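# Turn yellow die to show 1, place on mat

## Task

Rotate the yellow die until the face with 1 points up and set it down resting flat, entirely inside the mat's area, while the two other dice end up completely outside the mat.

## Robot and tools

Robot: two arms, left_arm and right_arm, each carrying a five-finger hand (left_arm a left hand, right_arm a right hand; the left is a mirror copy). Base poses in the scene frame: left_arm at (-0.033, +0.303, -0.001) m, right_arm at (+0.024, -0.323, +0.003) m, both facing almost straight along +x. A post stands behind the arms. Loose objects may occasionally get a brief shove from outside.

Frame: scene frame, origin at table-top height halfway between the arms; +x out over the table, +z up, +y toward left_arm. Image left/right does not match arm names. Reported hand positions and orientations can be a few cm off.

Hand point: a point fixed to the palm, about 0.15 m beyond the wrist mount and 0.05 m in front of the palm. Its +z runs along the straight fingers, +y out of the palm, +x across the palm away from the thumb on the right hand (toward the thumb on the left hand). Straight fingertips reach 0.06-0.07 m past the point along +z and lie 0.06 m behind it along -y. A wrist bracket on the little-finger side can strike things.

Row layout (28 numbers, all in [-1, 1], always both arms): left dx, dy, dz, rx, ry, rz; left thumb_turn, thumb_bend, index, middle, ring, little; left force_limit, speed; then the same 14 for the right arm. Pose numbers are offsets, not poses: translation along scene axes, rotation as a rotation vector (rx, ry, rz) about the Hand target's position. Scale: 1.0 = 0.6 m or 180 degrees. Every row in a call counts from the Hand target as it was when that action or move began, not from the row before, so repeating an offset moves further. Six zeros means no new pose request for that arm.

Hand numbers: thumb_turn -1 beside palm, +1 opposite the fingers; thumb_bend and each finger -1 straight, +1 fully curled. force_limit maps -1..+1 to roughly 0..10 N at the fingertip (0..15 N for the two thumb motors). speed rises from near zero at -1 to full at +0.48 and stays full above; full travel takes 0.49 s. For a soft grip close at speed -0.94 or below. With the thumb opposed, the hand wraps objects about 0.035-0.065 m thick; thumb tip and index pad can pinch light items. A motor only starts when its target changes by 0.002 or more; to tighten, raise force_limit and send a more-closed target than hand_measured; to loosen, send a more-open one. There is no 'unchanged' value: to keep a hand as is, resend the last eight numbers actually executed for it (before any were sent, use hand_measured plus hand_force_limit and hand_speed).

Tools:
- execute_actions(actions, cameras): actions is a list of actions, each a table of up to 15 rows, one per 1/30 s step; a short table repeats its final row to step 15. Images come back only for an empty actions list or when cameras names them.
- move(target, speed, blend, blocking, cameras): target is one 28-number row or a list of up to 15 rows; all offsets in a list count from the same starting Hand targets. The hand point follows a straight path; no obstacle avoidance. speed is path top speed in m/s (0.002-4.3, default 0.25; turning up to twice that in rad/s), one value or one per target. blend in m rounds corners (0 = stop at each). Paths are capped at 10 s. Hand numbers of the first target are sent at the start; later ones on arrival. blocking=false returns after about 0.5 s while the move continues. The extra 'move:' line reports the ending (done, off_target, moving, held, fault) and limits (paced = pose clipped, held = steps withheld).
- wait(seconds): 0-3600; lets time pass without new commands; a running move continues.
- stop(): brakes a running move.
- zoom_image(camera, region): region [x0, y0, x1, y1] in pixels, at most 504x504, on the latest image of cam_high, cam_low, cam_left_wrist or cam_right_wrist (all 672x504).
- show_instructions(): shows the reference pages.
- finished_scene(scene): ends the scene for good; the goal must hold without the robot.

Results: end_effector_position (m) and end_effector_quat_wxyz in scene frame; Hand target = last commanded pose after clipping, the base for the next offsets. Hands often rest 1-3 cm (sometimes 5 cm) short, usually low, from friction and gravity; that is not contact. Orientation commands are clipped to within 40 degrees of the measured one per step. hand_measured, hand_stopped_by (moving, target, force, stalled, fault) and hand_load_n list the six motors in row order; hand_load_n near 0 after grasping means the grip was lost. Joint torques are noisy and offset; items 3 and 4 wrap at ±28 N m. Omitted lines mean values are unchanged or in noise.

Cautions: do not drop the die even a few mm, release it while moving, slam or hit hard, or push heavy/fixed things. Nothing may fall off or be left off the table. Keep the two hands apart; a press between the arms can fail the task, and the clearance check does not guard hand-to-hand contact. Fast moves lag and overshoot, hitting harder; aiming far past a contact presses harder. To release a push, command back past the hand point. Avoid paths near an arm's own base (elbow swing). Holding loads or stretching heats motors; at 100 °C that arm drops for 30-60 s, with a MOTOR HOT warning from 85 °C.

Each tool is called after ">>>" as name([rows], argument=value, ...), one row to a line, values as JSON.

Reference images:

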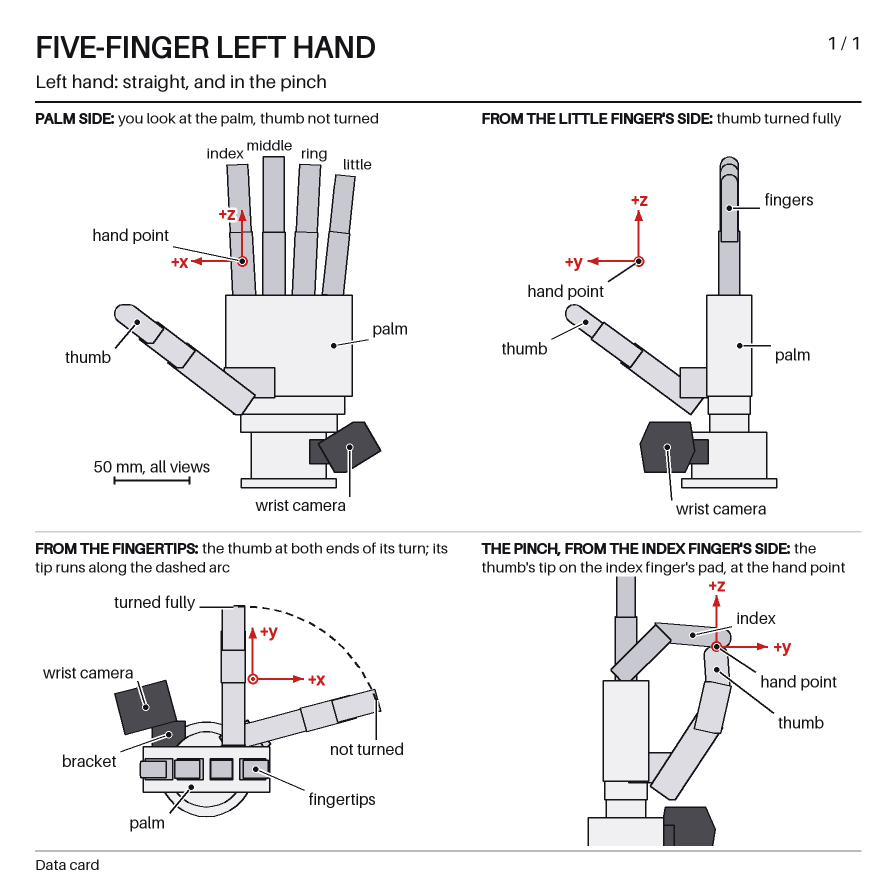

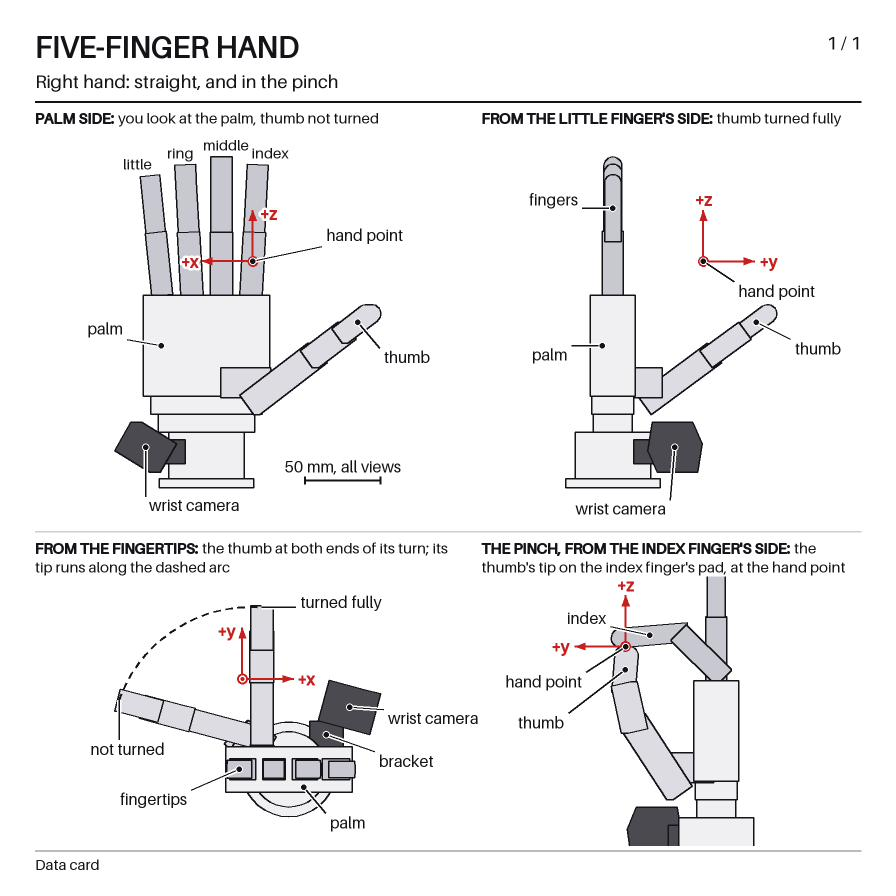

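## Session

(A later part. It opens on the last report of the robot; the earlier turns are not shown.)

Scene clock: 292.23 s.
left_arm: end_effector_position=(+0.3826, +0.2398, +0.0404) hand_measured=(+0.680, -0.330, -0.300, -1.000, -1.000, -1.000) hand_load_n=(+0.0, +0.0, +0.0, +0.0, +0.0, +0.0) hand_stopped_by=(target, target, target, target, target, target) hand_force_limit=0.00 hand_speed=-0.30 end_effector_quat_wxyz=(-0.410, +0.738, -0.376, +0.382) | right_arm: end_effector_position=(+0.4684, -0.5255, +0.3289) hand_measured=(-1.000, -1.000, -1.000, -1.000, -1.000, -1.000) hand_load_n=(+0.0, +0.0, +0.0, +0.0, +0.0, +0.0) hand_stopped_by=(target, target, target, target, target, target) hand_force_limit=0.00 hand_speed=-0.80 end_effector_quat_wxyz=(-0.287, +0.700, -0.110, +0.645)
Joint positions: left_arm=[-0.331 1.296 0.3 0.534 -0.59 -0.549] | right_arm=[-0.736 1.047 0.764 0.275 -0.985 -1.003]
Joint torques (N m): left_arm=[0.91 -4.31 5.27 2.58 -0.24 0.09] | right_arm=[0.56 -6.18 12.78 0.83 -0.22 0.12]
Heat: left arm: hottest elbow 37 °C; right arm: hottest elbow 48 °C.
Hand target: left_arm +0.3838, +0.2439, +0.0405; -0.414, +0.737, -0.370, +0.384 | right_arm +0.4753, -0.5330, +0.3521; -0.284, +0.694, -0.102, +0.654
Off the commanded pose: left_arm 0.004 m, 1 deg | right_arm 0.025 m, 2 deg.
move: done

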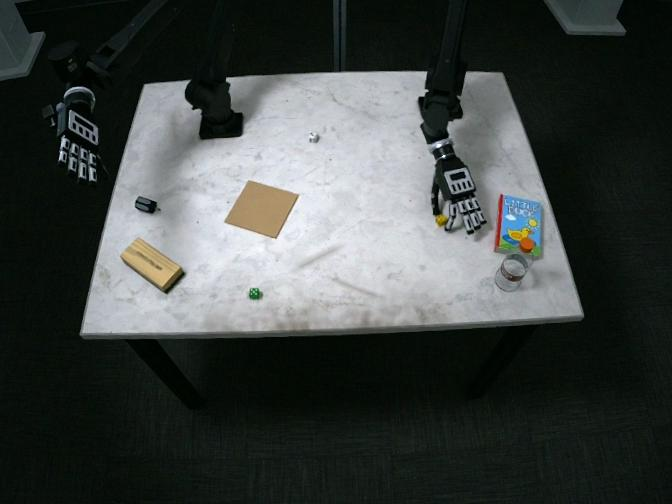

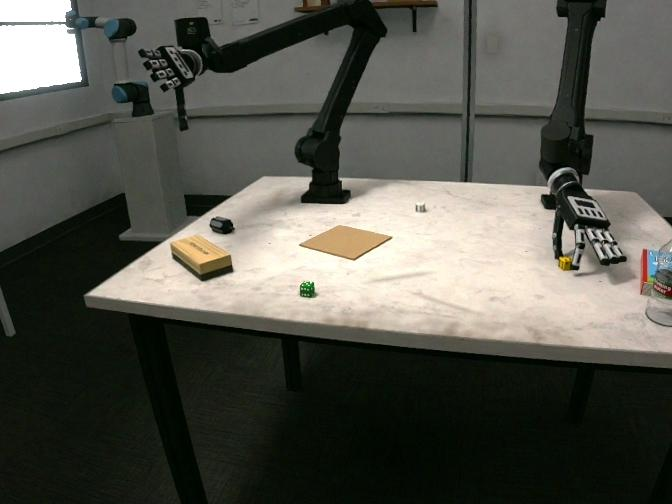

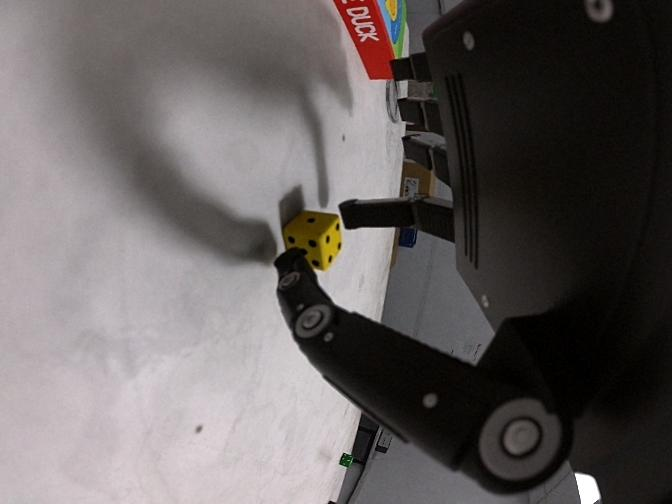

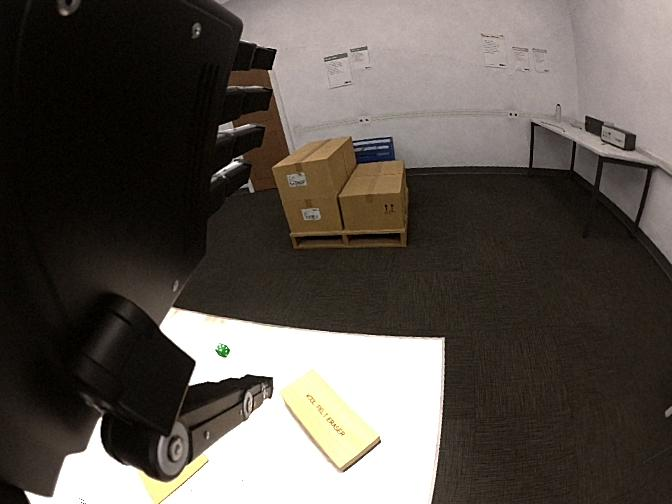

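>>> move(target=[0.0023, 0.0067, -0.005, 0, 0, 0, 0.68, -0.33, -0.3, -1, -1, -1, 0, -0.3, 0, 0, 0, 0, 0, 0, -1, -1, -1, -1, -1, -1, 0, -0.8], speed=0.06, cameras=["all"])

>>> zoom_image(camera="cam_left_wrist", region=[200, 150, 450, 350])

>>> zoom_image(camera="cam_high", region=[420, 190, 470, 235])

>>> zoom_image(camera="cam_low", region=[545, 230, 595, 280])

Scene clock: 303.13 s.
left_arm: end_effector_position=(+0.3844, +0.2433, +0.0387) hand_measured=(+0.680, -0.330, -0.300, -1.000, -1.000, -1.000) hand_load_n=(+0.0, +0.0, +0.0, -0.5, +0.0, +0.0) hand_stopped_by=(target, target, target, target, target, target) hand_force_limit=0.00 hand_speed=-0.30 end_effector_quat_wxyz=(-0.410, +0.739, -0.373, +0.384) | right_arm: end_effector_position=(+0.4684, -0.5255, +0.3289) hand_measured=(-1.000, -1.000, -1.000, -1.000, -1.000, -1.000) hand_load_n=(+0.0, +0.0, +0.0, -0.5, +0.0, +0.0) hand_stopped_by=(target, target, target, target, target, target) hand_force_limit=0.00 hand_speed=-0.80 end_effector_quat_wxyz=(-0.287, +0.700, -0.110, +0.645)
Joint positions: left_arm=[-0.316 1.31 0.297 0.557 -0.578 -0.547] | right_arm=[-0.736 1.047 0.764 0.275 -0.985 -1.003]
Joint torques (N m): left_arm=[1.03 -4.13 5.19 2.58 -0.16 0.12] | right_arm=[0.56 -6.3 12.81 0.8 -0.19 0.12]
Heat: left arm: hottest elbow 37 °C; right arm: hottest elbow 49 °C.
Hand target: left_arm +0.3852, +0.2481, +0.0375; -0.414, +0.737, -0.370, +0.384 | right_arm +0.4753, -0.5330, +0.3521; -0.284, +0.694, -0.102, +0.654
Off the commanded pose: left_arm 0.005 m, 1 deg | right_arm 0.025 m, 2 deg.
move: done

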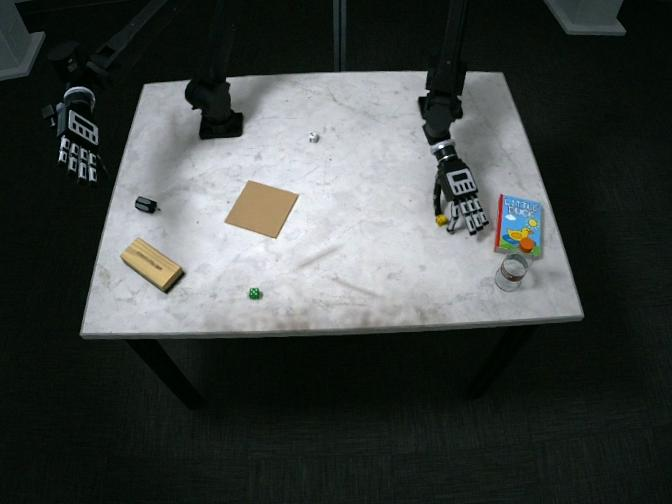

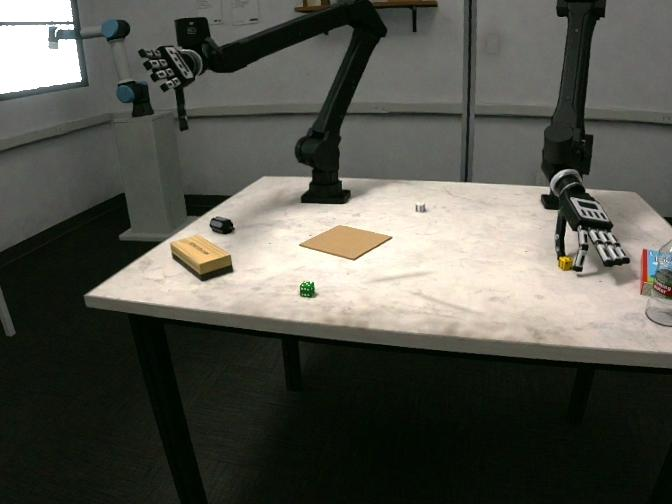

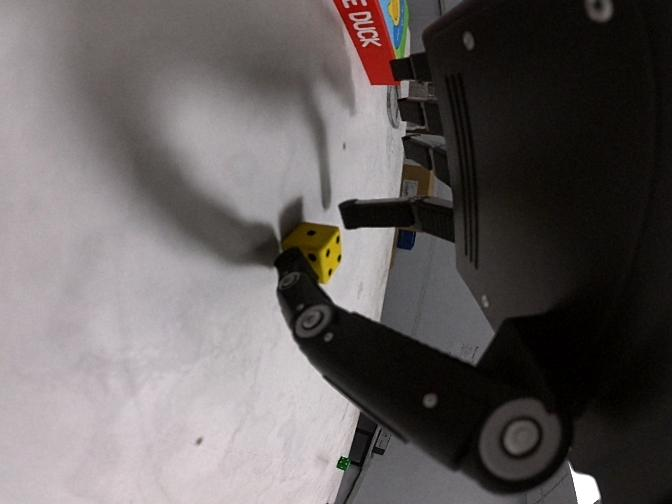

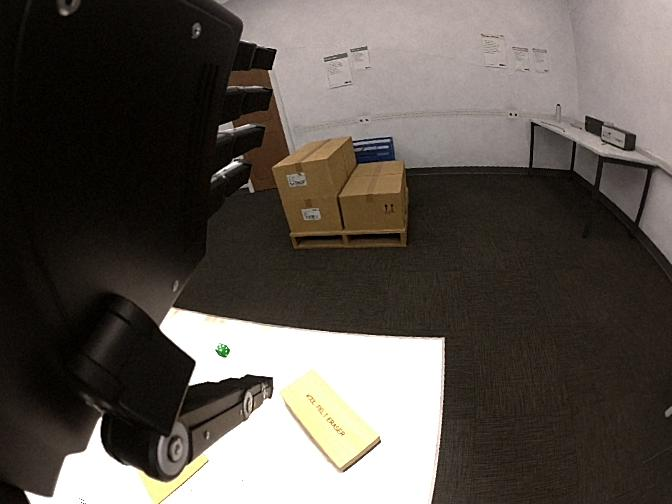

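Scaled by 2.016 from the camera's image (finer frame: 960x720).

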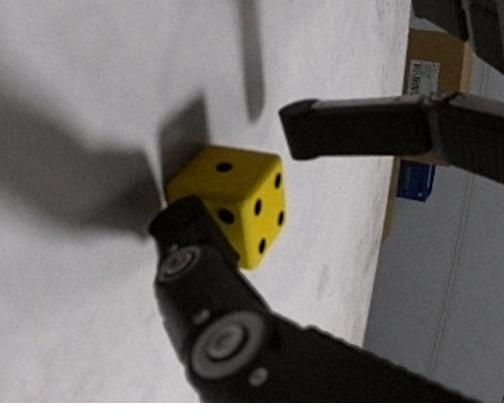

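Scaled by 10.080 from the camera's image (finer frame: 960x720).

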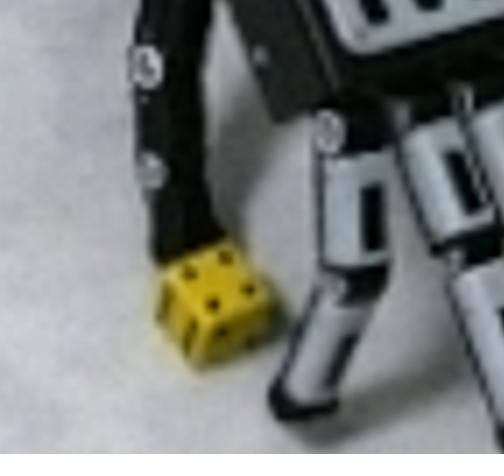

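Scaled by 10.080 from the camera's image (finer frame: 960x720).

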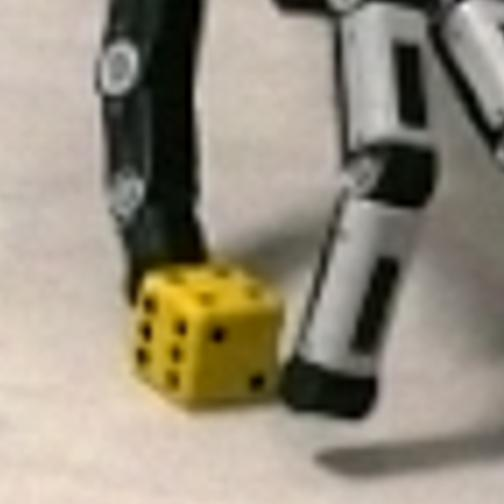

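>>> execute_actions([
  [[0,0,0,0,0,0,0.68,-0.33,0.1,-1,-1,-1,-0.6,-0.94,0,0,0,0,0,0,-1,-1,-1,-1,-1,-1,0,-0.8]],
  [[0,0,0,0,0,0,0.68,-0.33,0.1,-1,-1,-1,-0.6,-0.94,0,0,0,0,0,0,-1,-1,-1,-1,-1,-1,0,-0.8]],
  [[0,0,0,0,0,0,0.68,-0.33,0.1,-1,-1,-1,-0.6,-0.94,0,0,0,0,0,0,-1,-1,-1,-1,-1,-1,0,-0.8]],
  [[0,0,0,0,0,0,0.68,-0.33,0.1,-1,-1,-1,-0.6,-0.94,0,0,0,0,0,0,-1,-1,-1,-1,-1,-1,0,-0.8]],
], cameras=["all"])

>>> zoom_image(camera="cam_left_wrist", region=[200, 150, 450, 350])

>>> zoom_image(camera="cam_high", region=[420, 190, 470, 235])

>>> zoom_image(camera="cam_low", region=[545, 230, 595, 280])

Scene clock: 312.33 s.
left_arm: end_effector_position=(+0.3845, +0.2433, +0.0388) hand_measured=(+0.680, -0.330, +0.054, -1.000, -1.000, -1.000) hand_load_n=(-0.5, +2.0, +3.0, +0.0, +0.0, +0.0) hand_stopped_by=(target, target, force, target, target, target) hand_force_limit=-0.60 hand_speed=-0.94 end_effector_quat_wxyz=(-0.410, +0.739, -0.372, +0.385) | right_arm: end_effector_position=(+0.4684, -0.5255, +0.3289) hand_measured=(-1.000, -1.000, -1.000, -1.000, -1.000, -1.000) hand_load_n=(+0.0, +0.0, +0.0, +0.0, +0.0, +0.0) hand_stopped_by=(target, target, target, target, target, target) hand_force_limit=0.00 hand_speed=-0.80 end_effector_quat_wxyz=(-0.287, +0.700, -0.110, +0.645)
Joint positions: left_arm=[-0.316 1.31 0.297 0.557 -0.578 -0.549] | right_arm=[-0.736 1.047 0.764 0.275 -0.985 -1.003]
Joint torques (N m): left_arm=[1.08 -4.19 5.18 2.58 -0.15 0.12] | right_arm=[0.62 -6.18 12.74 0.81 -0.21 0.12]
Heat: left arm: hottest elbow 36 °C; right arm: hottest elbow 49 °C.
Hand target: left_arm +0.3852, +0.2481, +0.0375; -0.414, +0.737, -0.370, +0.384 | right_arm +0.4753, -0.5330, +0.3521; -0.284, +0.694, -0.102, +0.654
Off the commanded pose: left_arm 0.005 m, 1 deg | right_arm 0.025 m, 2 deg.

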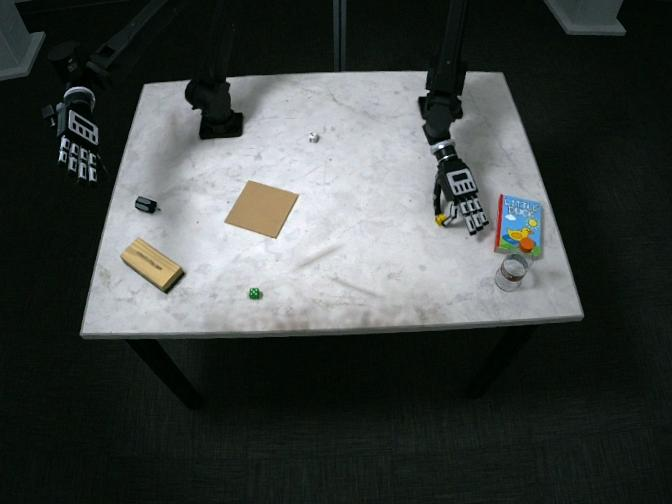

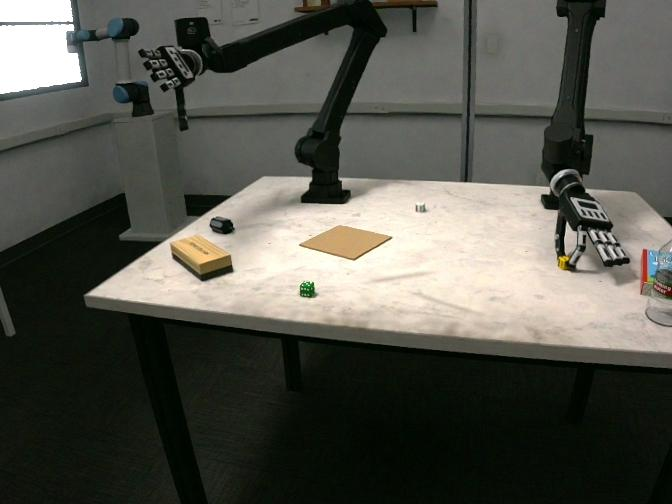

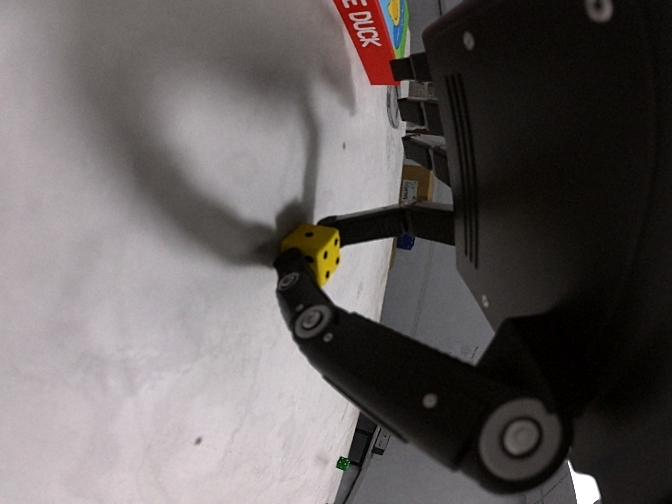

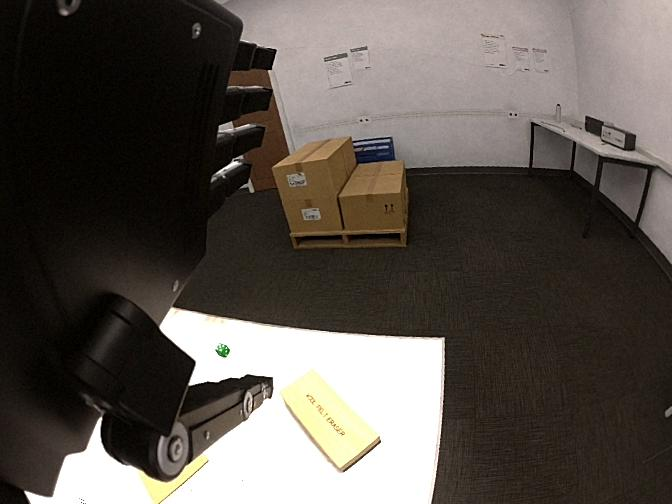

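Scaled by 2.016 from the camera's image (finer frame: 960x720).

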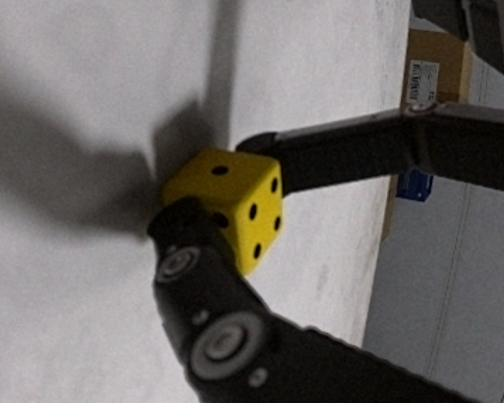

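Scaled by 10.080 from the camera's image (finer frame: 960x720).

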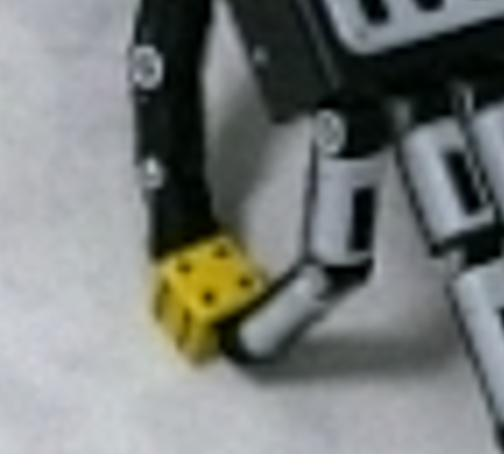

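Scaled by 10.080 from the camera's image (finer frame: 960x720).

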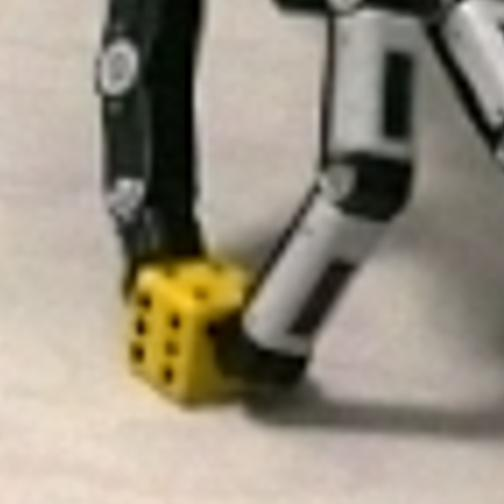

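>>> move(target=[0, 0, 0.15, 0, 0, 0, 0.68, -0.33, 0.1, -1, -1, -1, -0.6, -0.94, 0, 0, 0, 0, 0, 0, -1, -1, -1, -1, -1, -1, 0, -0.8], speed=0.06, cameras=["all"])

>>> zoom_image(camera="cam_left_wrist", region=[200, 150, 450, 350])

>>> zoom_image(camera="cam_low", region=[535, 180, 605, 280])

Scene clock: 317.83 s.
left_arm: end_effector_position=(+0.3700, +0.2476, +0.1042) hand_measured=(+0.680, -0.330, +0.054, -1.000, -1.000, -1.000) hand_load_n=(+0.0, +2.5, +3.0, +0.0, +0.0, +0.0) hand_stopped_by=(target, target, force, target, target, target) hand_force_limit=-0.60 hand_speed=-0.94 end_effector_quat_wxyz=(-0.408, +0.741, -0.383, +0.370) | right_arm: end_effector_position=(+0.4684, -0.5255, +0.3289) hand_measured=(-1.000, -1.000, -1.000, -1.000, -1.000, -1.000) hand_load_n=(+0.0, -0.5, +0.0, +0.0, +0.0, +0.0) hand_stopped_by=(target, target, target, target, target, target) hand_force_limit=0.00 hand_speed=-0.80 end_effector_quat_wxyz=(-0.287, +0.700, -0.110, +0.645)
Joint positions: left_arm=[-0.316 0.991 0.371 0.132 -0.578 -0.541] | right_arm=[-0.736 1.047 0.764 0.275 -0.985 -1.003]
Joint torques (N m): left_arm=[1.03 -3.84 10.95 1.16 -0.19 0.11] | right_arm=[0.5 -6.24 12.77 0.75 -0.21 0.12]
Heat: left arm: hottest elbow 36 °C; right arm: hottest elbow 49 °C.
Hand target: left_arm +0.3852, +0.2481, +0.1275; -0.414, +0.737, -0.370, +0.384 | right_arm +0.4753, -0.5330, +0.3521; -0.284, +0.694, -0.102, +0.654
Off the commanded pose: left_arm 0.028 m, 2 deg | right_arm 0.025 m, 2 deg.
move: off_target (left_arm)

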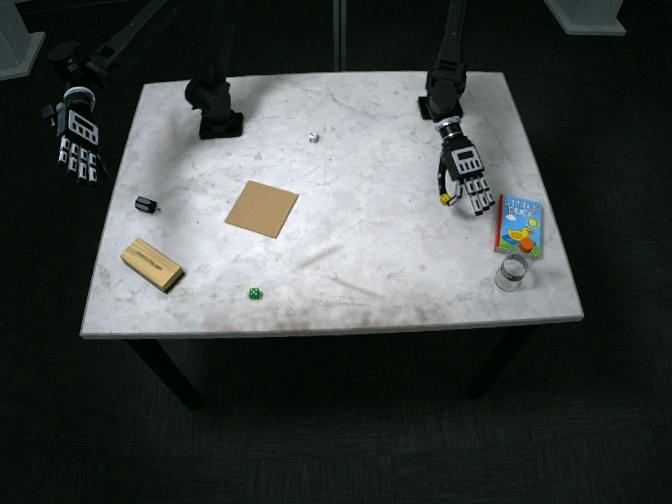

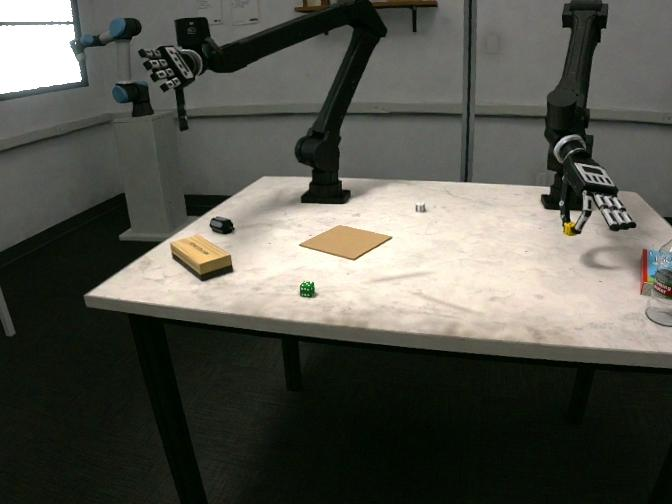

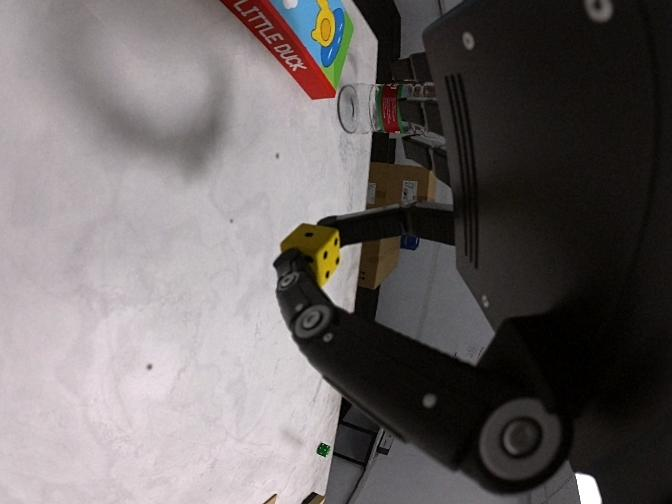

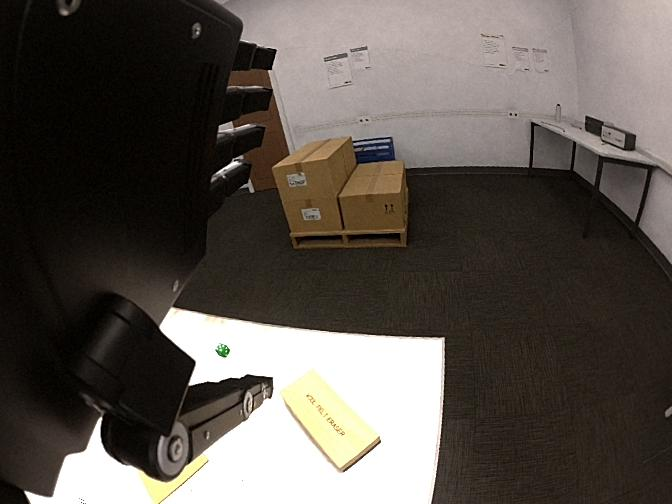

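Scaled by 2.016 from the camera's image (finer frame: 960x720).

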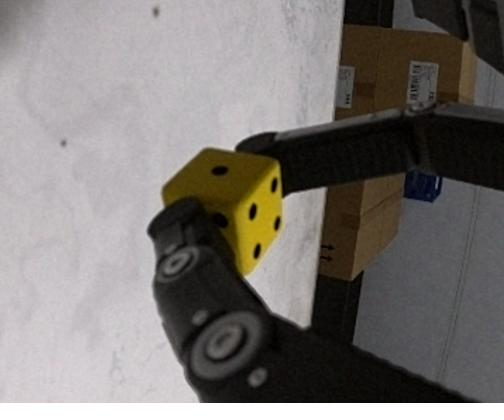

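Scaled by 5.040 from the camera's image (finer frame: 960x720).

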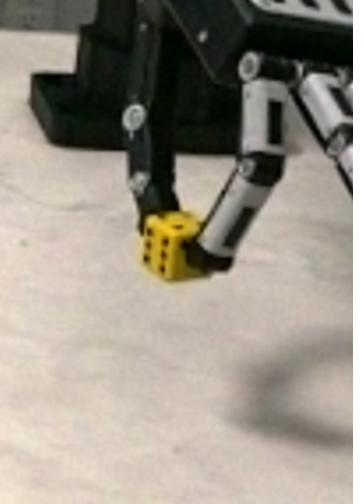

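>>> move(target=[-0.142, -0.33, 0.117, 0, 0, -0.333, 0.68, -0.33, 0.1, -1, -1, -1, -0.6, -0.94, 0, 0, 0, 0, 0, 0, -1, -1, -1, -1, -1, -1, 0, -0.8], speed=0.12, cameras=["all"])

Scene clock: 337.97 s.
left_arm: end_effector_position=(+0.2908, +0.0604, +0.1752) hand_measured=(+0.680, -0.330, +0.054, -1.000, -1.000, -1.000) hand_load_n=(-0.5, +2.5, +3.0, +0.0, +0.0, +0.0) hand_stopped_by=(target, target, force, target, target, target) hand_force_limit=-0.60 hand_speed=-0.94 end_effector_quat_wxyz=(+0.165, -0.467, +0.690, -0.527) | right_arm: end_effector_position=(+0.4684, -0.5255, +0.3289) hand_measured=(-1.000, -1.000, -1.000, -1.000, -1.000, -1.000) hand_load_n=(+0.0, +0.0, +0.0, +0.0, +0.0, +0.0) hand_stopped_by=(target, target, target, target, target, target) hand_force_limit=0.00 hand_speed=-0.80 end_effector_quat_wxyz=(-0.287, +0.700, -0.110, +0.645)
Joint positions: left_arm=[-0.472 0.859 0.498 -0.051 0.22 -0.198] | right_arm=[-0.736 1.047 0.764 0.275 -0.985 -1.003]
Joint torques (N m): left_arm=[-0.85 -2.2 12.59 1.28 0.17 0.12] | right_arm=[0.44 -6.18 12.75 0.79 -0.2 0.12]
Heat: left arm: hottest elbow 40 °C; right arm: hottest elbow 49 °C.
Hand target: left_arm +0.2999, +0.0501, +0.1977; +0.167, -0.454, +0.689, -0.540 | right_arm +0.4753, -0.5330, +0.3521; -0.284, +0.694, -0.102, +0.654
Off the commanded pose: left_arm 0.026 m, 2 deg | right_arm 0.025 m, 2 deg.
move: off_target (left_arm)

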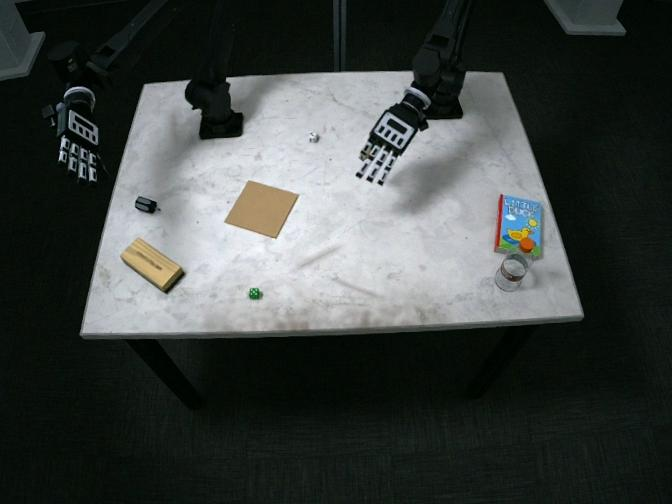

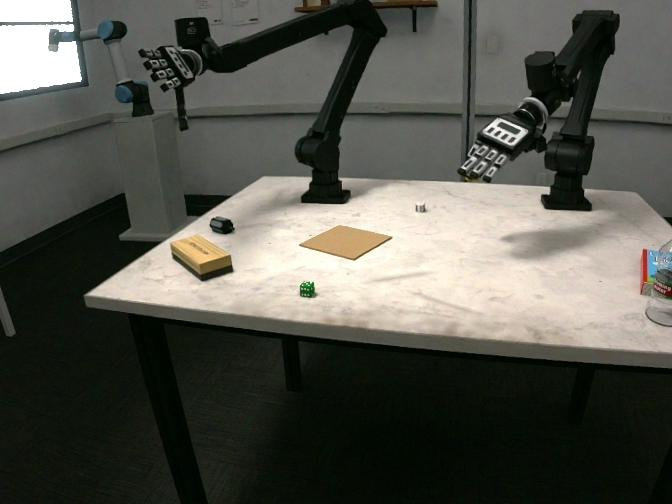

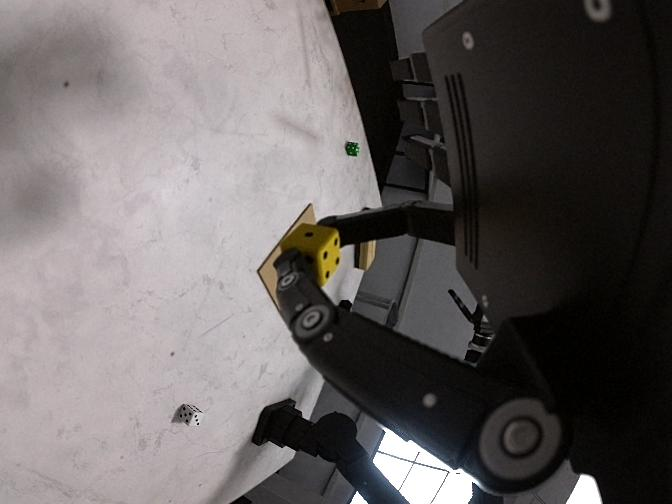

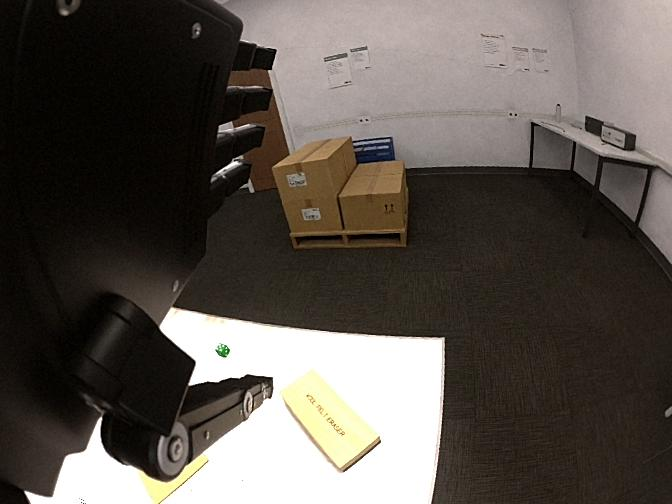

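>>> move(target=[0.0752, -0.3668, -0.0462, 0.3451, -0.3669, -0.1155, 0.68, -0.33, 0.1, -1, -1, -1, -0.6, -0.94, 0, 0, 0, 0, 0, 0, -1, -1, -1, -1, -1, -1, 0, -0.8], speed=0.12, cameras=["all"])

Scene clock: 355.33 s.
left_arm: end_effector_position=(+0.3407, -0.1524, +0.1511) hand_measured=(+0.680, -0.330, +0.054, -1.000, -1.000, -1.000) hand_load_n=(+0.0, +2.0, +3.0, +0.0, -0.5, +0.0) hand_stopped_by=(target, target, force, target, target, target) hand_force_limit=-0.60 hand_speed=-0.94 end_effector_quat_wxyz=(+0.588, +0.163, +0.739, -0.286) | right_arm: end_effector_position=(+0.4684, -0.5255, +0.3289) hand_measured=(-1.000, -1.000, -1.000, -1.000, -1.000, -1.000) hand_load_n=(+0.0, +0.0, +0.0, +0.0, +0.0, +0.0) hand_stopped_by=(target, target, target, target, target, target) hand_force_limit=0.00 hand_speed=-0.80 end_effector_quat_wxyz=(-0.287, +0.700, -0.110, +0.645)
Joint positions: left_arm=[-1.132 1.565 0.767 0.638 -0.418 1.269] | right_arm=[-0.736 1.047 0.764 0.275 -0.985 -1.003]
Joint torques (N m): left_arm=[-0.79 -9.29 10.04 2.82 -0.32 0.17] | right_arm=[0.67 -6.01 12.75 0.81 -0.2 0.13]
Motor temperatures (°C): left_arm=[33 27 41 31 28 27] | right_arm=[35 29 50 29 32 29]
Heat: left arm: hottest elbow 41 °C; right arm: hottest elbow 50 °C.
Hand target: left_arm +0.3450, -0.1701, +0.1700; +0.602, +0.159, +0.723, -0.299 | right_arm +0.4753, -0.5330, +0.3521; -0.284, +0.694, -0.102, +0.654
Off the commanded pose: left_arm 0.026 m, 3 deg | right_arm 0.025 m, 2 deg.
move: off_target (left_arm)

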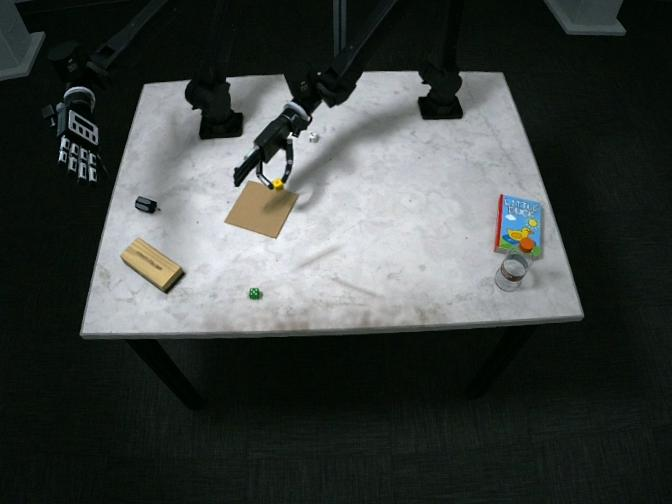

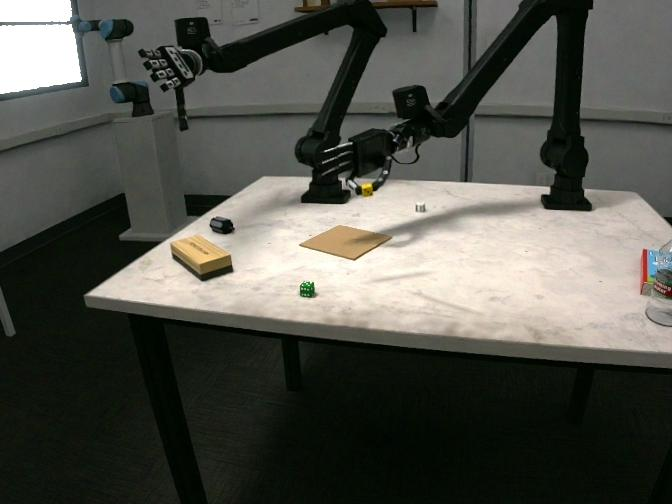

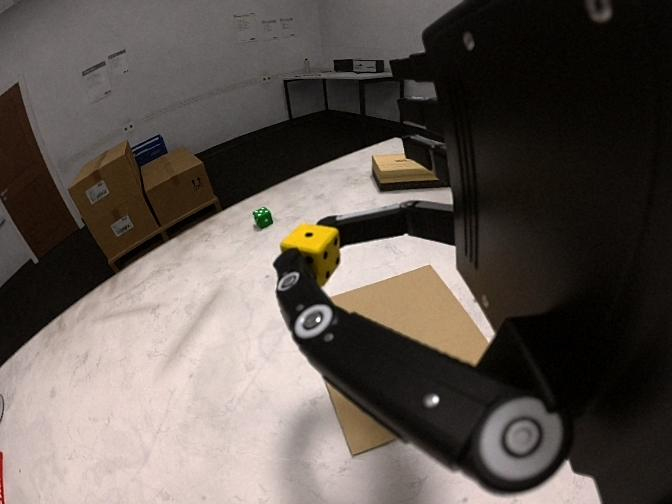

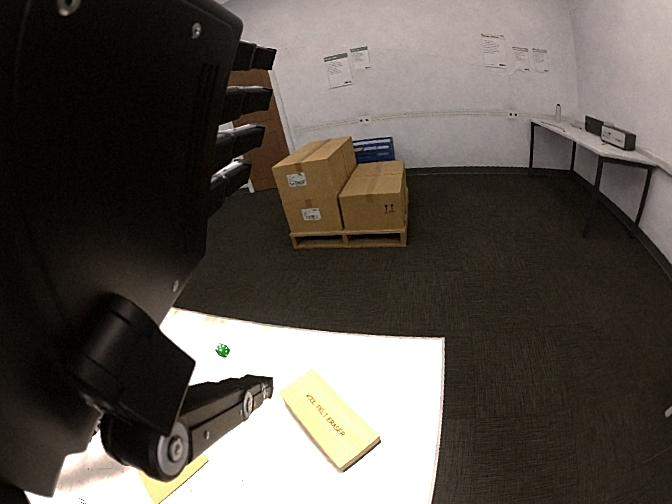

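>>> zoom_image(camera="cam_high", region=[225, 120, 325, 250])

>>> zoom_image(camera="cam_low", region=[310, 140, 430, 270])

>>> zoom_image(camera="cam_left_wrist", region=[200, 180, 400, 340])

Scaled by 3.877 from the camera's image (finer frame: 960x720).

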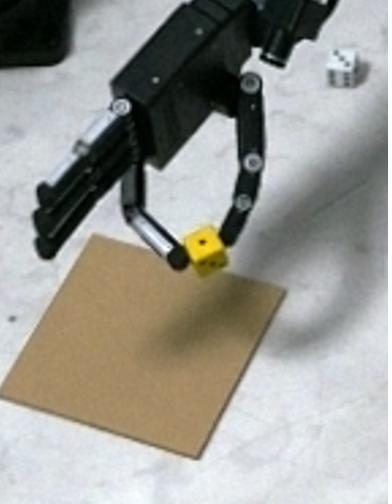

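Scaled by 3.877 from the camera's image (finer frame: 960x720).

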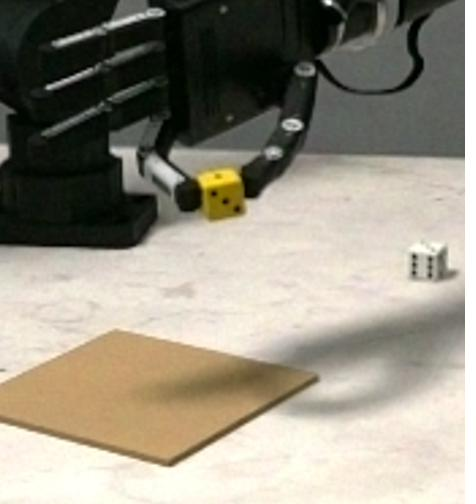

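Scaled by 2.520 from the camera's image (finer frame: 960x720).

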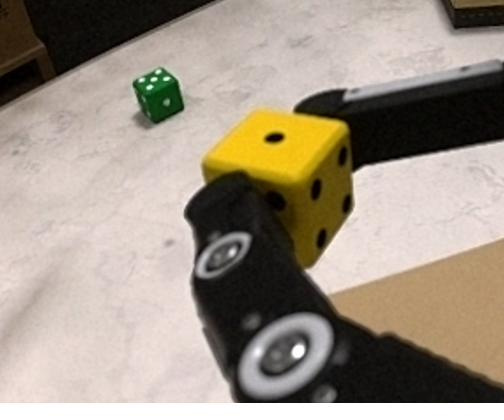

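>>> move(target=[-0.05, -0.0667, -0.1, -0.0121, -0.0069, 0, 0.68, -0.33, 0.1, -1, -1, -1, -0.6, -0.94, 0, 0, 0, 0, 0, 0, -1, -1, -1, -1, -1, -1, 0, -0.8], speed=0.08, cameras=["all"])

>>> zoom_image(camera="cam_high", region=[215, 150, 315, 250])

>>> zoom_image(camera="cam_low", region=[290, 170, 410, 270])

Scene clock: 398.27 s.
left_arm: end_effector_position=(+0.3130, -0.1944, +0.0952) hand_measured=(+0.680, -0.330, +0.054, -1.000, -1.000, -1.000) hand_load_n=(+0.0, +2.0, +3.0, +0.0, +0.0, +0.0) hand_stopped_by=(target, target, force, target, target, target) hand_force_limit=-0.60 hand_speed=-0.94 end_effector_quat_wxyz=(+0.601, +0.159, +0.725, -0.297) | right_arm: end_effector_position=(+0.4684, -0.5255, +0.3289) hand_measured=(-1.000, -1.000, -1.000, -1.000, -1.000, -1.000) hand_load_n=(+0.0, +0.0, +0.0, +0.0, +0.0, +0.0) hand_stopped_by=(target, target, target, target, target, target) hand_force_limit=0.00 hand_speed=-0.80 end_effector_quat_wxyz=(-0.287, +0.700, -0.110, +0.645)
Joint positions: left_arm=[-1.23 1.778 0.793 0.87 -0.515 1.27] | right_arm=[-0.736 1.047 0.764 0.275 -0.985 -1.003]
Joint torques (N m): left_arm=[-0.73 -10.99 8.42 2.77 -0.36 0.12] | right_arm=[0.62 -6.12 12.81 0.83 -0.22 0.12]
Heat: left arm: hottest elbow 41 °C; right arm: hottest elbow 51 °C.
Hand target: left_arm +0.3150, -0.2102, +0.1101; +0.613, +0.150, +0.711, -0.311 | right_arm +0.4753, -0.5330, +0.3521; -0.284, +0.694, -0.102, +0.654
Off the commanded pose: left_arm 0.022 m, 3 deg | right_arm 0.025 m, 2 deg.
move: off_target (left_arm)

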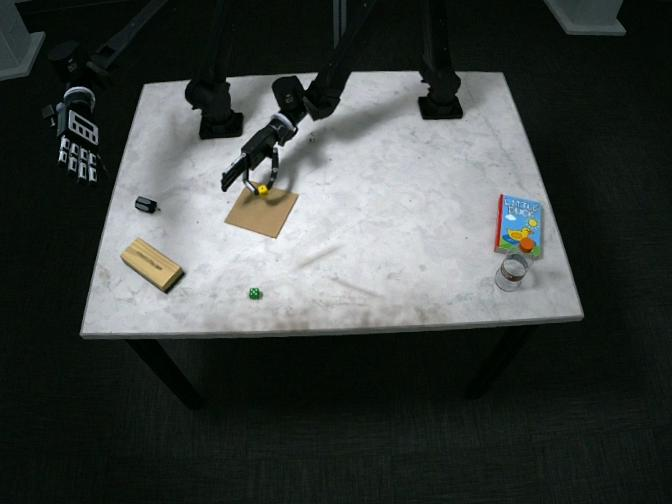

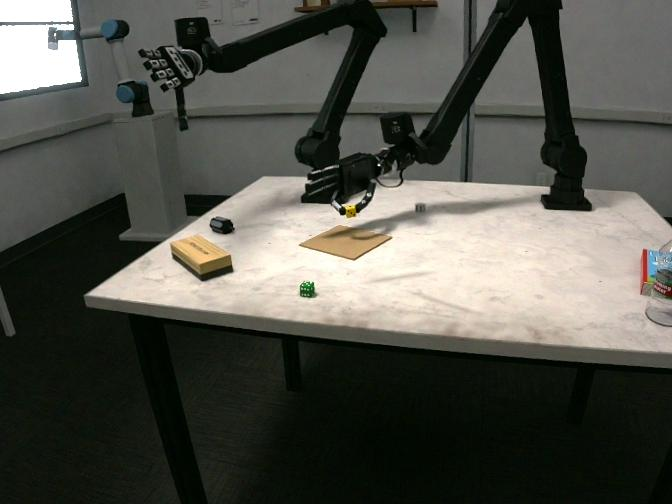

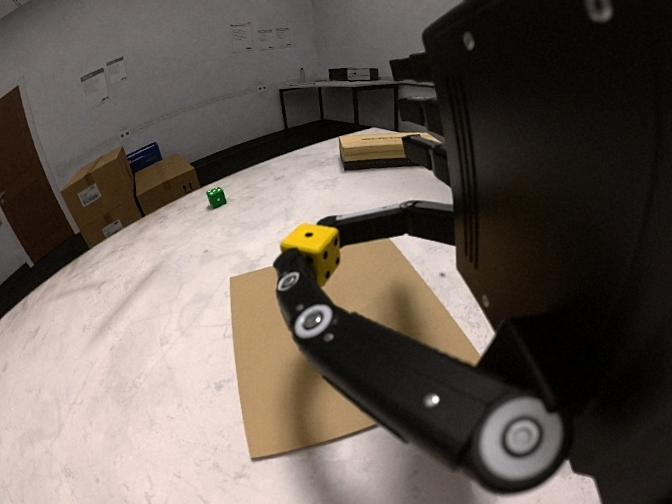

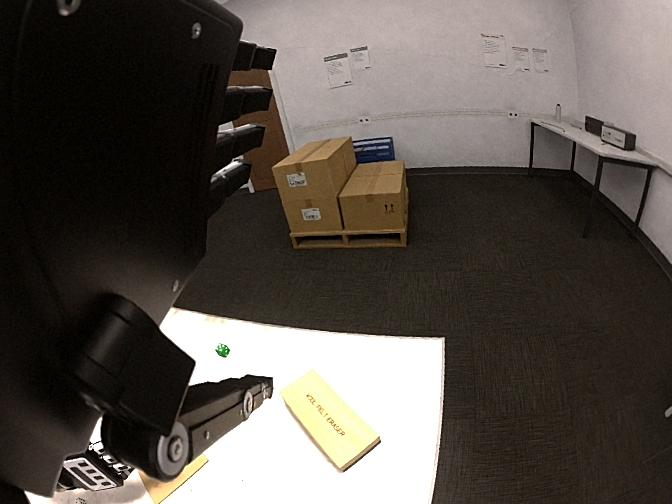

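Scaled by 5.040 from the camera's image (finer frame: 960x720).

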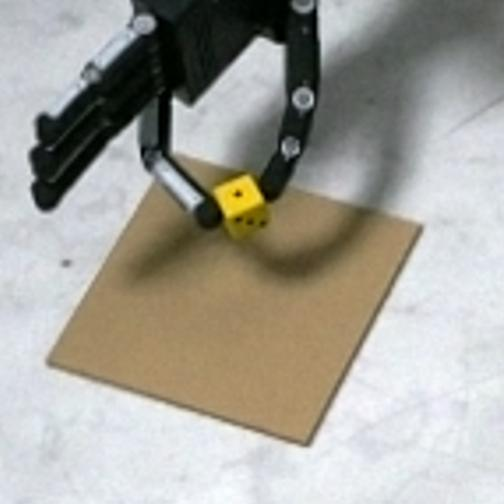

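Scaled by 4.200 from the camera's image (finer frame: 960x720).

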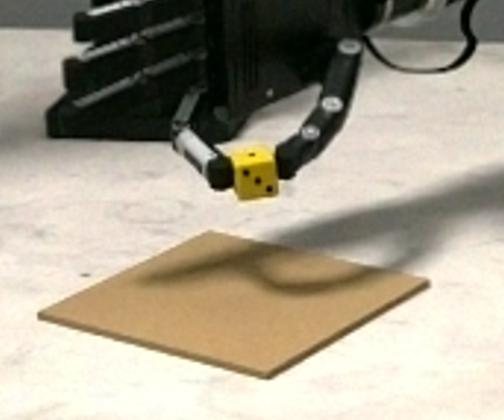

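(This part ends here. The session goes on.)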